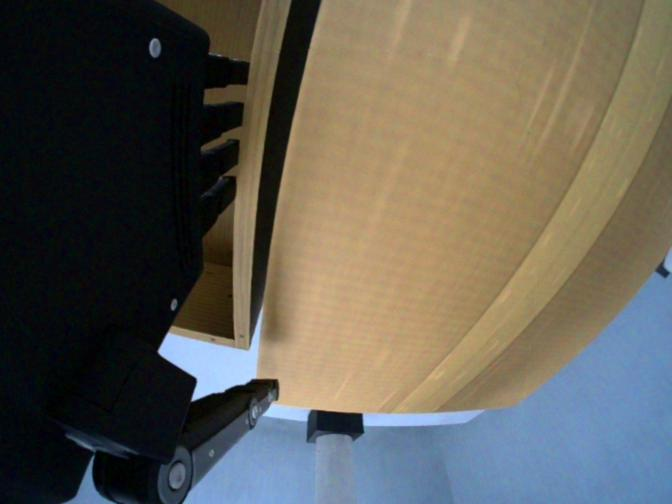

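Request:
move(arm4={"joints":{"joint1_rad":-0.2503,"joint2_rad":0.7504,"joint4_rad":1.1727,"joint6_rad":1.2185,"joint7_rad":-3.3894}}, arm3={"joints":{"joint1_rad":0.2767,"joint2_rad":0.3133,"joint4_rad":1.5547,"joint6_rad":1.2736,"joint7_rad":3.5009}})

Request:
move(arm4={"joints":{"joint1_rad":-0.2503,"joint2_rad":0.6913,"joint4_rad":0.943,"joint6_rad":1.5073}}, arm3={"joints":{"joint2_rad":0.6109,"joint4_rad":1.8866,"joint6_rad":0.6441}})

Request:
move(arm4={"joints":{"joint1_rad":-0.518,"joint2_rad":-0.089,"joint4_rad":1.868,"joint6_rad":1.3626,"joint7_rad":-3.6572}}, arm3={"joints":{"joint1_rad":0.2566,"joint2_rad":0.6492,"joint4_rad":1.7994,"joint6_rad":0.693,"joint7_rad":3.4808},"min_time_s":1.5})

Request:
move(arm1={"joints":{"joint1_rad":-0.852,"joint2_rad":0.5706,"joint4_rad":1.2142,"joint6_rad":1.3568,"joint7_rad":-3.943}}, arm3={"joints":{"joint1_rad":0.2531,"joint2_rad":0.6565,"joint4_rad":1.7828,"joint6_rad":0.7023,"joint7_rad":3.4773},"min_time_s":1})

Request:
move(arm1={"joints":{"joint2_rad":0.8137,"joint4_rad":1.5184,"joint6_rad":0.8095}}, cameras=["arm1_cam_wrist","arm3_cam_wrist","cam_high"])

Scene clock: 1434.63 s.
Joint torques (N m): arm1=[2.52 -10.87 0.56 -6.79 -0.02 0.17 0.05] | arm2=[2.07 -6.97 0.51 -7.03 -0.36 -0.06 0.15] | arm3=[-0.12 -13.3 -1.73 -7.65 0.2 -0.12 0.09] | arm4=[-1.11 -18.83 0.93 -7.46 -0.02 -0.31 -0.08]
Flange force (N): arm1=[5.2 -1.1 -1.6] | arm2=[5.3 -0.7 -1.6] | arm3=[-0.7 -0.6 -1.0] | arm4=[-2.9 -2.2 -1.9]
move: arm3 done; arm4 done
TORQUE WARNING: arm4's joint6_rad reached its warning level (29.4 N m). A warning alone does not stop the arm.
Joint velocities: within noise
arm1, arm2: as last shown
arm3.joint_positions: joint1_rad=+0.277 joint2_rad=+0.313 joint3_rad=+0.000 joint4_rad=+1.555 joint5_rad=+0.000 joint6_rad=+1.274 joint7_rad=+3.501 hand_little=+1.000 hand_ring=+1.000 hand_middle=+1.000 hand_index=+1.000 hand_thumb_turn=+1.000 hand_thumb_bend=+1.000 hand_force_limit=+0.000 hand_speed=+0.000
arm3.joint_status: all done
arm3.hand_stopped_by: target,target,target,target,target,target
arm3.little_load_n: 0.0
arm3.ring_load_n: 0.0
arm3.middle_load_n: 0.0
arm3.index_load_n: 0.0
arm3.thumb_bend_load_n: 0.0
arm3.thumb_turn_load_n: 0.0
arm3.hand: x=-0.1863 y=-0.2403 z=+1.0469 quat_wxyz=(-0.003, +0.689, +0.725, +0.000) (m; scene frame)
arm4.joint_positions: joint1_rad=-0.250 joint2_rad=+0.750 joint3_rad=+0.000 joint4_rad=+1.173 joint5_rad=+0.000 joint6_rad=+1.219 joint7_rad=-3.389 hand_little=+1.000 hand_ring=+1.000 hand_middle=+1.000 hand_index=+1.000 hand_thumb_turn=+1.000 hand_thumb_bend=+1.000 hand_force_limit=+0.000 hand_speed=+0.000
arm4.joint_status: all done
arm4.hand_stopped_by: target,target,target,target,target,target
arm4.little_load_n: 0.0
arm4.ring_load_n: 0.0
arm4.middle_load_n: 0.0
arm4.index_load_n: 0.0
arm4.thumb_bend_load_n: 0.0
arm4.thumb_turn_load_n: 0.0
arm4.hand: x=+0.0480 y=-0.0250 z=+0.8949 quat_wxyz=(-0.003, +0.025, -1.000, +0.002) (m; scene frame)
pictures: none

Scene clock: 1436.13 s.
Joint torques (N m): arm1=[2.48 -10.83 0.6 -6.79 -0.04 0.13 0.05] | arm2=[2.1 -6.93 0.53 -7.04 -0.35 -0.09 0.12] | arm3=[-0.15 -15.43 -1.61 -4.68 0.18 -0.13 0.13] | arm4=[-1.11 -18.52 0.9 -7.96 -0.03 -0.33 -0.13]
Flange force (N): arm1=[5.2 -1.2 -1.8] | arm2=[5.2 -0.9 -1.7] | arm3=[0.3 0.4 -1.4] | arm4=[-3.0 -2.8 -1.0]
move: arm3 done; arm4 done
Joint velocities: within noise
arm1, arm2: as last shown
arm1.thumb_bend_load_n: -0.5
arm3.joint_positions: joint1_rad=+0.277 joint2_rad=+0.611 joint3_rad=+0.000 joint4_rad=+1.887 joint5_rad=+0.000 joint6_rad=+0.644 joint7_rad=+3.501 hand_little=+1.000 hand_ring=+1.000 hand_middle=+1.000 hand_index=+1.000 hand_thumb_turn=+1.000 hand_thumb_bend=+1.000 hand_force_limit=+0.000 hand_speed=+0.000
arm3.joint_status: all done
arm3.hand_stopped_by: target,target,target,target,target,target
arm3.little_load_n: 0.0
arm3.ring_load_n: 0.0
arm3.middle_load_n: 0.0
arm3.index_load_n: 0.0
arm3.thumb_bend_load_n: 0.0
arm3.thumb_turn_load_n: 0.0
arm3.hand: x=-0.1874 y=-0.2393 z=+0.8319 quat_wxyz=(-0.003, +0.689, +0.725, +0.000) (m; scene frame)
arm4.joint_positions: joint1_rad=-0.250 joint2_rad=+0.691 joint3_rad=+0.000 joint4_rad=+0.943 joint5_rad=+0.000 joint6_rad=+1.507 joint7_rad=-3.389 hand_little=+1.000 hand_ring=+1.000 hand_middle=+1.000 hand_index=+1.000 hand_thumb_turn=+1.000 hand_thumb_bend=+1.000 hand_force_limit=+0.000 hand_speed=+0.000
arm4.joint_status: all done
arm4.hand_stopped_by: target,target,target,target,target,target
arm4.little_load_n: 0.0
arm4.ring_load_n: 0.0
arm4.middle_load_n: 0.0
arm4.index_load_n: 0.0
arm4.thumb_bend_load_n: 0.0
arm4.thumb_turn_load_n: 0.0
arm4.hand: x=+0.0473 y=-0.0246 z=+0.9998 quat_wxyz=(-0.003, +0.025, -1.000, +0.002) (m; scene frame)
pictures: none

Scene clock: 1438.37 s.
Joint torques (N m): arm1=[2.51 -10.85 0.6 -6.8 -0.02 0.15 0.06] | arm2=[2.1 -6.91 0.51 -7.09 -0.37 -0.08 0.12] | arm3=[-0.18 -16.32 -1.58 -4.96 0.2 -0.15 0.11] | arm4=[-1.3 -4.56 0.45 -7.67 -0.03 -0.29 -0.09]
Flange force (N): arm1=[5.3 -1.2 -1.7] | arm2=[5.2 -1.0 -1.6] | arm3=[0.2 0.5 -1.4] | arm4=[-3.0 -2.9 -2.0]
move: arm3 done; arm4 done
Joint velocities: within noise
arm1, arm2: as last shown
arm1.thumb_bend_load_n: 0.0
arm3.joint_positions: joint1_rad=+0.257 joint2_rad=+0.649 joint3_rad=+0.000 joint4_rad=+1.799 joint5_rad=+0.000 joint6_rad=+0.693 joint7_rad=+3.481 hand_little=+1.000 hand_ring=+1.000 hand_middle=+1.000 hand_index=+1.000 hand_thumb_turn=+1.000 hand_thumb_bend=+1.000 hand_force_limit=+0.000 hand_speed=+0.000
arm3.joint_status: all done
arm3.hand_stopped_by: target,target,target,target,target,target
arm3.little_load_n: 0.0
arm3.ring_load_n: 0.0
arm3.middle_load_n: 0.0
arm3.index_load_n: 0.0
arm3.thumb_bend_load_n: 0.0
arm3.thumb_turn_load_n: 0.0
arm3.hand: x=-0.1603 y=-0.2383 z=+0.8318 quat_wxyz=(-0.003, +0.689, +0.725, +0.000) (m; scene frame)
arm4.joint_positions: joint1_rad=-0.518 joint2_rad=-0.089 joint3_rad=+0.000 joint4_rad=+1.868 joint5_rad=+0.000 joint6_rad=+1.363 joint7_rad=-3.657 hand_little=+1.000 hand_ring=+1.000 hand_middle=+1.000 hand_index=+1.000 hand_thumb_turn=+1.000 hand_thumb_bend=+1.000 hand_force_limit=+0.000 hand_speed=+0.000
arm4.joint_status: all done
arm4.hand_stopped_by: target,target,target,target,target,target
arm4.little_load_n: 0.0
arm4.ring_load_n: 0.0
arm4.middle_load_n: 0.0
arm4.index_load_n: 0.0
arm4.thumb_bend_load_n: 0.0
arm4.thumb_turn_load_n: 0.0
arm4.hand: x=+0.0702 y=-0.3467 z=+1.0508 quat_wxyz=(-0.003, +0.025, -1.000, +0.002) (m; scene frame)
pictures: none

Scene clock: 1440.33 s.
Joint torques (N m): arm1=[2.54 -16.82 0.74 -7.17 -0.01 0.2 0.06] | arm2=[2.04 -6.94 0.52 -7.05 -0.36 -0.08 0.13] | arm3=[-0.21 -16.54 -1.57 -5.06 0.19 -0.14 0.1] | arm4=[-1.23 -4.57 0.46 -7.79 -0.03 -0.32 -0.1]
Flange force (N): arm1=[2.9 -3.6 -1.5] | arm2=[5.2 -0.8 -1.7] | arm3=[0.1 0.4 -1.2] | arm4=[-3.0 -3.1 -1.8]
move: arm1 done; arm3 done
Joint velocities: within noise
arm1.joint_positions: joint1_rad=-0.852 joint2_rad=+0.571 joint3_rad=+0.000 joint4_rad=+1.214 joint5_rad=+0.000 joint6_rad=+1.357 joint7_rad=-3.943 hand_little=+1.000 hand_ring=+1.000 hand_middle=+1.000 hand_index=+1.000 hand_thumb_turn=+1.000 hand_thumb_bend=+1.000 hand_force_limit=+0.000 hand_speed=+0.000
arm1.joint_status: all done
arm1.hand_stopped_by: target,target,target,target,target,target
arm1.little_load_n: 0.5
arm1.ring_load_n: 0.0
arm1.middle_load_n: 0.0
arm1.index_load_n: 0.0
arm1.thumb_bend_load_n: 0.0
arm1.thumb_turn_load_n: 0.0
arm1.hand: x=+0.2239 y=-0.1583 z=+1.0505 quat_wxyz=(-0.002, -0.725, +0.689, +0.003) (m; scene frame)
arm2.joint_positions: joint1_rad=-0.185 joint2_rad=+0.002 joint3_rad=+0.000 joint4_rad=+2.018 joint5_rad=+0.000 joint6_rad=+1.122 joint7_rad=-3.202 hand_little=+1.000 hand_ring=+1.000 hand_middle=+1.000 hand_index=+1.000 hand_thumb_turn=+1.000 hand_thumb_bend=+1.000 hand_force_limit=+0.000 hand_speed=+0.000
arm2.joint_status: not commanded
arm2.hand_stopped_by: target,target,target,target,target,target
arm2.little_load_n: 0.0
arm2.ring_load_n: 0.0
arm2.middle_load_n: 0.0
arm2.index_load_n: 0.0
arm2.thumb_bend_load_n: 0.0
arm2.thumb_turn_load_n: 0.0
arm2.hand: x=-0.0794 y=+0.3024 z=+1.0502 quat_wxyz=(+0.002, -0.999, -0.054, -0.001) (m; scene frame)
arm3.joint_positions: joint1_rad=+0.253 joint2_rad=+0.656 joint3_rad=+0.000 joint4_rad=+1.783 joint5_rad=+0.000 joint6_rad=+0.702 joint7_rad=+3.477 hand_little=+1.000 hand_ring=+1.000 hand_middle=+1.000 hand_index=+1.000 hand_thumb_turn=+1.000 hand_thumb_bend=+1.000 hand_force_limit=+0.000 hand_speed=+0.000
arm3.joint_status: all done
arm3.hand_stopped_by: target,target,target,target,target,target
arm3.little_load_n: 0.0
arm3.ring_load_n: 0.0
arm3.middle_load_n: 0.0
arm3.index_load_n: 0.0
arm3.thumb_bend_load_n: 0.0
arm3.thumb_turn_load_n: 0.0
arm3.hand: x=-0.1553 y=-0.2381 z=+0.8318 quat_wxyz=(-0.003, +0.689, +0.725, +0.000) (m; scene frame)
arm4: as last shown
pictures: none

Scene clock: 1441.77 s.
Joint torques (N m): arm1=[2.55 -18.27 0.82 -5.16 -0.03 0.18 0.06] | arm2=[2.07 -6.92 0.53 -7.01 -0.34 -0.09 0.11] | arm3=[-0.14 -16.52 -1.57 -5.08 0.18 -0.12 0.09] | arm4=[-1.2 -4.58 0.48 -7.74 -0.01 -0.27 -0.06]
Flange force (N): arm1=[3.4 -3.4 -1.7] | arm2=[5.1 -0.8 -1.8] | arm3=[0.3 0.3 -1.2] | arm4=[-2.8 -3.1 -1.7]
move: arm1 done
Joint velocities: within noise
arm1.joint_positions: joint1_rad=-0.852 joint2_rad=+0.814 joint3_rad=+0.000 joint4_rad=+1.518 joint5_rad=+0.000 joint6_rad=+0.809 joint7_rad=-3.943 hand_little=+1.000 hand_ring=+1.000 hand_middle=+1.000 hand_index=+1.000 hand_thumb_turn=+1.000 hand_thumb_bend=+1.000 hand_force_limit=+0.000 hand_speed=+0.000
arm1.joint_status: all done
arm1.hand_stopped_by: target,target,target,target,target,target
arm1.little_load_n: 0.0
arm1.ring_load_n: 0.0
arm1.middle_load_n: 0.0
arm1.index_load_n: 0.0
arm1.thumb_bend_load_n: 0.0
arm1.thumb_turn_load_n: 0.0
arm1.hand: x=+0.2232 y=-0.1574 z=+0.8353 quat_wxyz=(-0.002, -0.725, +0.689, +0.003) (m; scene frame)
arm2, arm3, arm4: as last shown
pictures: arm1_cam_wrist, arm3_cam_wrist, cam_high
Images, in order (width x height): arm1_cam_wrist 672x504, arm3_cam_wrist 672x504, cam_high 896x504.

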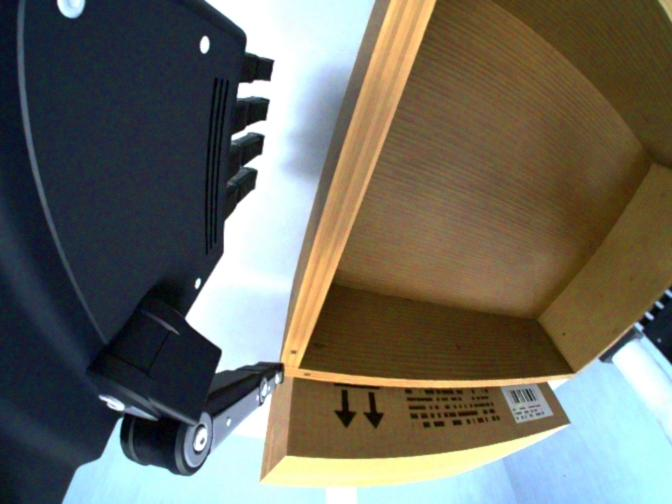

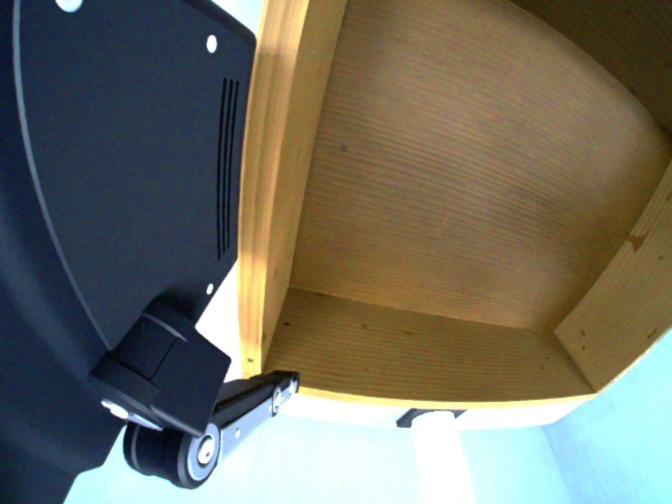

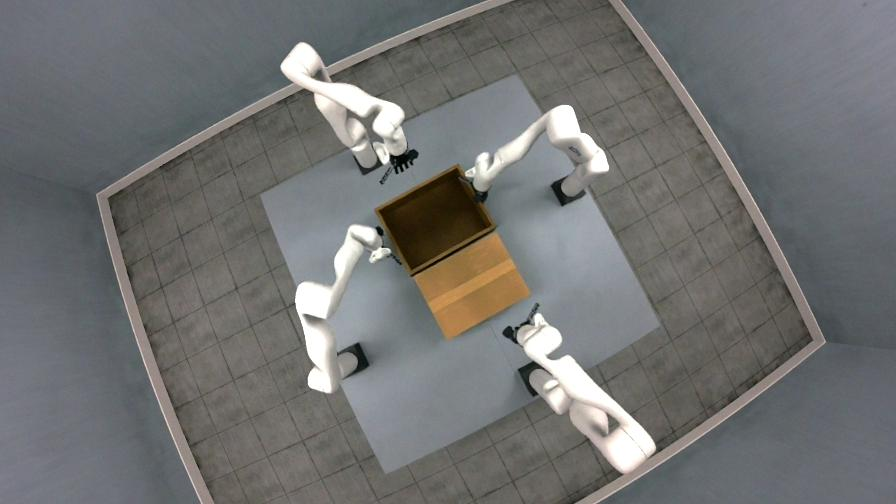

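Request:
move(arm1={"joints":{"joint1_rad":-0.8189,"joint2_rad":0.8515,"joint4_rad":1.4304,"joint6_rad":0.8598,"joint7_rad":-3.9099},"min_time_s":1.5}, arm3={"joints":{"joint1_rad":0.2503,"joint2_rad":0.6624,"joint4_rad":1.7695,"joint6_rad":0.7098,"joint7_rad":3.4745},"min_time_s":1})

Request:
move(arm1={"joints":{"joint1_rad":-0.8127,"joint2_rad":0.8585,"joint4_rad":1.414,"joint6_rad":0.8691,"joint7_rad":-3.9037},"min_time_s":0.8}, arm3={"joints":{"joint1_rad":0.2475,"joint2_rad":0.6682,"joint4_rad":1.7562,"joint6_rad":0.7172,"joint7_rad":3.4717},"min_time_s":0.8})

Scene clock: 1453.03 s.
Joint torques (N m): arm1=[2.49 -19.01 0.82 -5.44 -0.03 0.19 0.05] | arm2=[2.08 -6.96 0.53 -7.06 -0.34 -0.07 0.16] | arm3=[-2.66 -13.95 -3.84 -15.2 -1.08 -8.11 -0.47] | arm4=[-1.26 -4.6 0.52 -7.79 0.03 -0.33 -0.15]
Flange force (N): arm1=[3.3 -3.1 -1.7] | arm2=[5.3 -0.8 -1.6] | arm3=[3.2 -24.4 -19.3] | arm4=[-3.1 -3.1 -1.8]
move: arm1 done; arm3 done
Joint velocities: within noise
arm1.joint_positions: joint1_rad=-0.819 joint2_rad=+0.851 joint3_rad=+0.000 joint4_rad=+1.430 joint5_rad=+0.000 joint6_rad=+0.860 joint7_rad=-3.910 hand_little=+1.000 hand_ring=+1.000 hand_middle=+1.000 hand_index=+1.000 hand_thumb_turn=+1.000 hand_thumb_bend=+1.000 hand_force_limit=+0.000 hand_speed=+0.000
arm1.joint_status: all done
arm1.hand_stopped_by: target,target,target,target,target,target
arm1.little_load_n: 0.0
arm1.ring_load_n: 0.0
arm1.middle_load_n: 0.0
arm1.index_load_n: 0.0
arm1.thumb_bend_load_n: 0.0
arm1.thumb_turn_load_n: 0.0
arm1.hand: x=+0.1962 y=-0.1605 z=+0.8354 quat_wxyz=(-0.002, -0.725, +0.689, +0.003) (m; scene frame)
arm2, arm4: as last shown
arm3.joint_positions: joint1_rad=+0.250 joint2_rad=+0.662 joint3_rad=+0.000 joint4_rad=+1.770 joint5_rad=+0.000 joint6_rad=+0.710 joint7_rad=+3.475 hand_little=+1.000 hand_ring=+1.000 hand_middle=+1.000 hand_index=+1.000 hand_thumb_turn=+1.000 hand_thumb_bend=+1.000 hand_force_limit=+0.000 hand_speed=+0.000
arm3.joint_status: all done
arm3.hand_stopped_by: target,target,target,target,target,target
arm3.little_load_n: 0.0
arm3.ring_load_n: 0.0
arm3.middle_load_n: 0.0
arm3.index_load_n: 0.0
arm3.thumb_bend_load_n: 0.0
arm3.thumb_turn_load_n: 0.0
arm3.hand: x=-0.1514 y=-0.2379 z=+0.8318 quat_wxyz=(-0.003, +0.689, +0.725, +0.000) (m; scene frame)
pictures: none

Scene clock: 1454.13 s.
Joint torques (N m): arm1=[2.54 -19.11 0.79 -5.51 -0.05 0.18 0.04] | arm2=[2.1 -6.93 0.51 -7.06 -0.36 -0.07 0.12] | arm3=[-8.89 -9.85 -9.62 -38.55 -3.76 -26.02 -1.04] | arm4=[-1.26 -4.59 0.47 -7.76 -0.02 -0.29 -0.1]
Flange force (N): arm1=[3.2 -3.2 -1.7] | arm2=[5.2 -0.9 -1.6] | arm3=[9.9 -80.0 -55.6] | arm4=[-3.0 -3.0 -1.7]
move: arm1 done; arm3 done
Joint velocities: within noise
arm1.joint_positions: joint1_rad=-0.813 joint2_rad=+0.859 joint3_rad=+0.000 joint4_rad=+1.414 joint5_rad=+0.000 joint6_rad=+0.869 joint7_rad=-3.904 hand_little=+1.000 hand_ring=+1.000 hand_middle=+1.000 hand_index=+1.000 hand_thumb_turn=+1.000 hand_thumb_bend=+1.000 hand_force_limit=+0.000 hand_speed=+0.000
arm1.joint_status: all done
arm1.hand_stopped_by: target,target,target,target,target,target
arm1.little_load_n: 0.0
arm1.ring_load_n: 0.0
arm1.middle_load_n: 0.0
arm1.index_load_n: 0.0
arm1.thumb_bend_load_n: 0.0
arm1.thumb_turn_load_n: 0.0
arm1.hand: x=+0.1911 y=-0.1608 z=+0.8355 quat_wxyz=(-0.002, -0.725, +0.689, +0.003) (m; scene frame)
arm2, arm4: as last shown
arm2.thumb_bend_load_n: -0.5
arm3.joint_positions: joint1_rad=+0.247 joint2_rad=+0.668 joint3_rad=+0.000 joint4_rad=+1.756 joint5_rad=+0.000 joint6_rad=+0.717 joint7_rad=+3.472 hand_little=+1.000 hand_ring=+1.000 hand_middle=+1.000 hand_index=+1.000 hand_thumb_turn=+1.000 hand_thumb_bend=+1.000 hand_force_limit=+0.000 hand_speed=+0.000
arm3.joint_status: all done
arm3.hand_stopped_by: target,target,target,target,target,target
arm3.little_load_n: 0.5
arm3.ring_load_n: 0.0
arm3.middle_load_n: 0.0
arm3.index_load_n: 0.0
arm3.thumb_bend_load_n: 0.0
arm3.thumb_turn_load_n: 0.0
arm3.hand: x=-0.1474 y=-0.2377 z=+0.8318 quat_wxyz=(-0.003, +0.689, +0.725, +0.000) (m; scene frame)
pictures: none

Request:
move(arm1={"joints":{"joint1_rad":-0.8078,"joint2_rad":0.8641,"joint4_rad":1.401,"joint6_rad":0.8765,"joint7_rad":-3.8988},"min_time_s":0.8}, arm3={"joints":{"joint1_rad":0.2767,"joint2_rad":0.6109,"joint4_rad":1.8866,"joint6_rad":0.6441,"joint7_rad":3.5009},"min_time_s":1})

Request:
move(arm1={"joints":{"joint1_rad":-0.803,"joint2_rad":0.8697,"joint4_rad":1.3879,"joint6_rad":0.884,"joint7_rad":-3.894},"min_time_s":0.8})

Scene clock: 1458.77 s.
Joint torques (N m): arm1=[2.55 -19.21 0.83 -5.53 -0.03 0.21 0.05] | arm2=[2.09 -6.93 0.53 -7.05 -0.34 -0.07 0.13] | arm3=[-0.17 -15.47 -1.67 -4.68 0.19 -0.14 0.09] | arm4=[-1.23 -4.57 0.53 -7.78 -0.06 -0.34 -0.14]
Flange force (N): arm1=[3.2 -3.2 -1.7] | arm2=[5.3 -0.9 -1.7] | arm3=[0.2 0.5 -1.3] | arm4=[-3.0 -3.2 -1.9]
move: arm1 done; arm3 done
Joint velocities: within noise
arm1.joint_positions: joint1_rad=-0.808 joint2_rad=+0.864 joint3_rad=+0.000 joint4_rad=+1.401 joint5_rad=+0.000 joint6_rad=+0.876 joint7_rad=-3.899 hand_little=+1.000 hand_ring=+1.000 hand_middle=+1.000 hand_index=+1.000 hand_thumb_turn=+1.000 hand_thumb_bend=+1.000 hand_force_limit=+0.000 hand_speed=+0.000
arm1.joint_status: all done
arm1.hand_stopped_by: target,target,target,target,target,target
arm1.little_load_n: 0.0
arm1.ring_load_n: 0.0
arm1.middle_load_n: 0.0
arm1.index_load_n: 0.0
arm1.thumb_bend_load_n: 0.0
arm1.thumb_turn_load_n: 0.0
arm1.hand: x=+0.1871 y=-0.1611 z=+0.8355 quat_wxyz=(-0.002, -0.725, +0.689, +0.003) (m; scene frame)
arm2, arm4: as last shown
arm2.thumb_bend_load_n: 0.0
arm3.joint_positions: joint1_rad=+0.277 joint2_rad=+0.611 joint3_rad=+0.000 joint4_rad=+1.887 joint5_rad=+0.000 joint6_rad=+0.644 joint7_rad=+3.501 hand_little=+1.000 hand_ring=+1.000 hand_middle=+1.000 hand_index=+1.000 hand_thumb_turn=+1.000 hand_thumb_bend=+1.000 hand_force_limit=+0.000 hand_speed=+0.000
arm3.joint_status: all done
arm3.hand_stopped_by: target,target,target,target,target,target
arm3.little_load_n: 0.0
arm3.ring_load_n: 0.0
arm3.middle_load_n: 0.0
arm3.index_load_n: 0.0
arm3.thumb_bend_load_n: -0.5
arm3.thumb_turn_load_n: 0.0
arm3.hand: x=-0.1874 y=-0.2393 z=+0.8319 quat_wxyz=(-0.003, +0.689, +0.725, +0.000) (m; scene frame)
pictures: none

Scene clock: 1459.87 s.
Joint torques (N m): arm1=[2.55 -19.39 0.84 -5.53 -0.04 0.18 0.04] | arm2=[2.07 -6.93 0.51 -7.1 -0.35 -0.08 0.13] | arm3=[-0.14 -15.39 -1.66 -4.68 0.17 -0.15 0.09] | arm4=[-1.25 -4.56 0.54 -7.8 -0.04 -0.29 -0.11]
Flange force (N): arm1=[3.4 -2.9 -1.6] | arm2=[5.2 -1.0 -1.6] | arm3=[0.3 0.4 -1.5] | arm4=[-2.9 -3.2 -1.6]
move: arm1 done
Joint velocities: within noise
arm1.joint_positions: joint1_rad=-0.803 joint2_rad=+0.870 joint3_rad=+0.000 joint4_rad=+1.388 joint5_rad=+0.000 joint6_rad=+0.884 joint7_rad=-3.894 hand_little=+1.000 hand_ring=+1.000 hand_middle=+1.000 hand_index=+1.000 hand_thumb_turn=+1.000 hand_thumb_bend=+1.000 hand_force_limit=+0.000 hand_speed=+0.000
arm1.joint_status: all done
arm1.hand_stopped_by: target,target,target,target,target,target
arm1.little_load_n: 0.0
arm1.ring_load_n: 0.0
arm1.middle_load_n: 0.0
arm1.index_load_n: 0.0
arm1.thumb_bend_load_n: 0.0
arm1.thumb_turn_load_n: 0.0
arm1.hand: x=+0.1832 y=-0.1613 z=+0.8355 quat_wxyz=(-0.002, -0.725, +0.689, +0.003) (m; scene frame)
arm2, arm3, arm4: as last shown
arm2.index_load_n: -0.5
arm3.thumb_bend_load_n: 0.0
pictures: none

Request:
move(arm1={"joints":{"joint1_rad":-0.798,"joint2_rad":0.8753,"joint4_rad":1.3749,"joint6_rad":0.8914,"joint7_rad":-3.889},"min_time_s":0.8})

Request:
move(arm1={"joints":{"joint1_rad":-0.7931,"joint2_rad":0.8809,"joint4_rad":1.3618,"joint6_rad":0.8989,"joint7_rad":-3.8841},"min_time_s":0.8})

Scene clock: 1464.30 s.
Joint torques (N m): arm1=[2.52 -19.51 0.83 -5.6 -0.04 0.19 0.04] | arm2=[2.09 -6.93 0.51 -7.02 -0.35 -0.09 0.13] | arm3=[-0.16 -15.41 -1.61 -4.7 0.17 -0.13 0.11] | arm4=[-1.23 -4.62 0.48 -7.82 -0.03 -0.34 -0.09]
Flange force (N): arm1=[3.3 -2.9 -1.5] | arm2=[5.2 -0.8 -1.8] | arm3=[0.3 0.3 -1.4] | arm4=[-2.9 -3.2 -1.7]
move: arm1 done
Joint velocities: within noise
arm1.joint_positions: joint1_rad=-0.798 joint2_rad=+0.875 joint3_rad=+0.000 joint4_rad=+1.375 joint5_rad=+0.000 joint6_rad=+0.891 joint7_rad=-3.889 hand_little=+1.000 hand_ring=+1.000 hand_middle=+1.000 hand_index=+1.000 hand_thumb_turn=+1.000 hand_thumb_bend=+1.000 hand_force_limit=+0.000 hand_speed=+0.000
arm1.joint_status: all done
arm1.hand_stopped_by: target,target,target,target,target,target
arm1.little_load_n: 0.0
arm1.ring_load_n: 0.0
arm1.middle_load_n: 0.0
arm1.index_load_n: 0.0
arm1.thumb_bend_load_n: 0.0
arm1.thumb_turn_load_n: 0.0
arm1.hand: x=+0.1791 y=-0.1614 z=+0.8356 quat_wxyz=(-0.002, -0.725, +0.689, +0.003) (m; scene frame)
arm2, arm3, arm4: as last shown
arm2.index_load_n: 0.0
pictures: none

Scene clock: 1465.40 s.
Joint torques (N m): arm1=[12.73 -15.72 11.31 -19.14 5.93 -12.39 1.41] | arm2=[2.1 -6.92 0.49 -7.04 -0.34 -0.06 0.12] | arm3=[-0.13 -15.46 -1.62 -4.65 0.18 -0.11 0.08] | arm4=[-1.23 -4.54 0.49 -7.74 -0.04 -0.32 -0.1]
Flange force (N): arm1=[-4.5 -43.7 -25.9] | arm2=[5.2 -0.9 -1.6] | arm3=[0.2 0.5 -1.3] | arm4=[-3.0 -3.2 -1.9]
move: arm1 done
Joint velocities: within noise
arm1.joint_positions: joint1_rad=-0.793 joint2_rad=+0.881 joint3_rad=+0.000 joint4_rad=+1.362 joint5_rad=+0.000 joint6_rad=+0.899 joint7_rad=-3.884 hand_little=+1.000 hand_ring=+1.000 hand_middle=+1.000 hand_index=+1.000 hand_thumb_turn=+1.000 hand_thumb_bend=+1.000 hand_force_limit=+0.000 hand_speed=+0.000
arm1.joint_status: all done
arm1.hand_stopped_by: target,target,target,target,target,target
arm1.little_load_n: 0.0
arm1.ring_load_n: -0.5
arm1.middle_load_n: 0.0
arm1.index_load_n: 1.0
arm1.thumb_bend_load_n: 0.0
arm1.thumb_turn_load_n: 0.0
arm1.hand: x=+0.1752 y=-0.1615 z=+0.8356 quat_wxyz=(-0.002, -0.725, +0.689, +0.002) (m; scene frame)
arm2, arm3: as last shown
arm4.joint_positions: joint1_rad=-0.518 joint2_rad=-0.089 joint3_rad=+0.000 joint4_rad=+1.868 joint5_rad=+0.000 joint6_rad=+1.363 joint7_rad=-3.657 hand_little=+1.000 hand_ring=+1.000 hand_middle=+1.000 hand_index=+1.000 hand_thumb_turn=+1.000 hand_thumb_bend=+1.000 hand_force_limit=+0.000 hand_speed=+0.000
arm4.joint_status: not commanded
arm4.hand_stopped_by: target,target,target,target,target,target
arm4.little_load_n: 0.0
arm4.ring_load_n: 0.0
arm4.middle_load_n: 0.0
arm4.index_load_n: 0.0
arm4.thumb_bend_load_n: 0.0
arm4.thumb_turn_load_n: 0.0
arm4.hand: x=+0.0702 y=-0.3467 z=+1.0508 quat_wxyz=(-0.003, +0.025, -1.000, +0.002) (m; scene frame)
pictures: none


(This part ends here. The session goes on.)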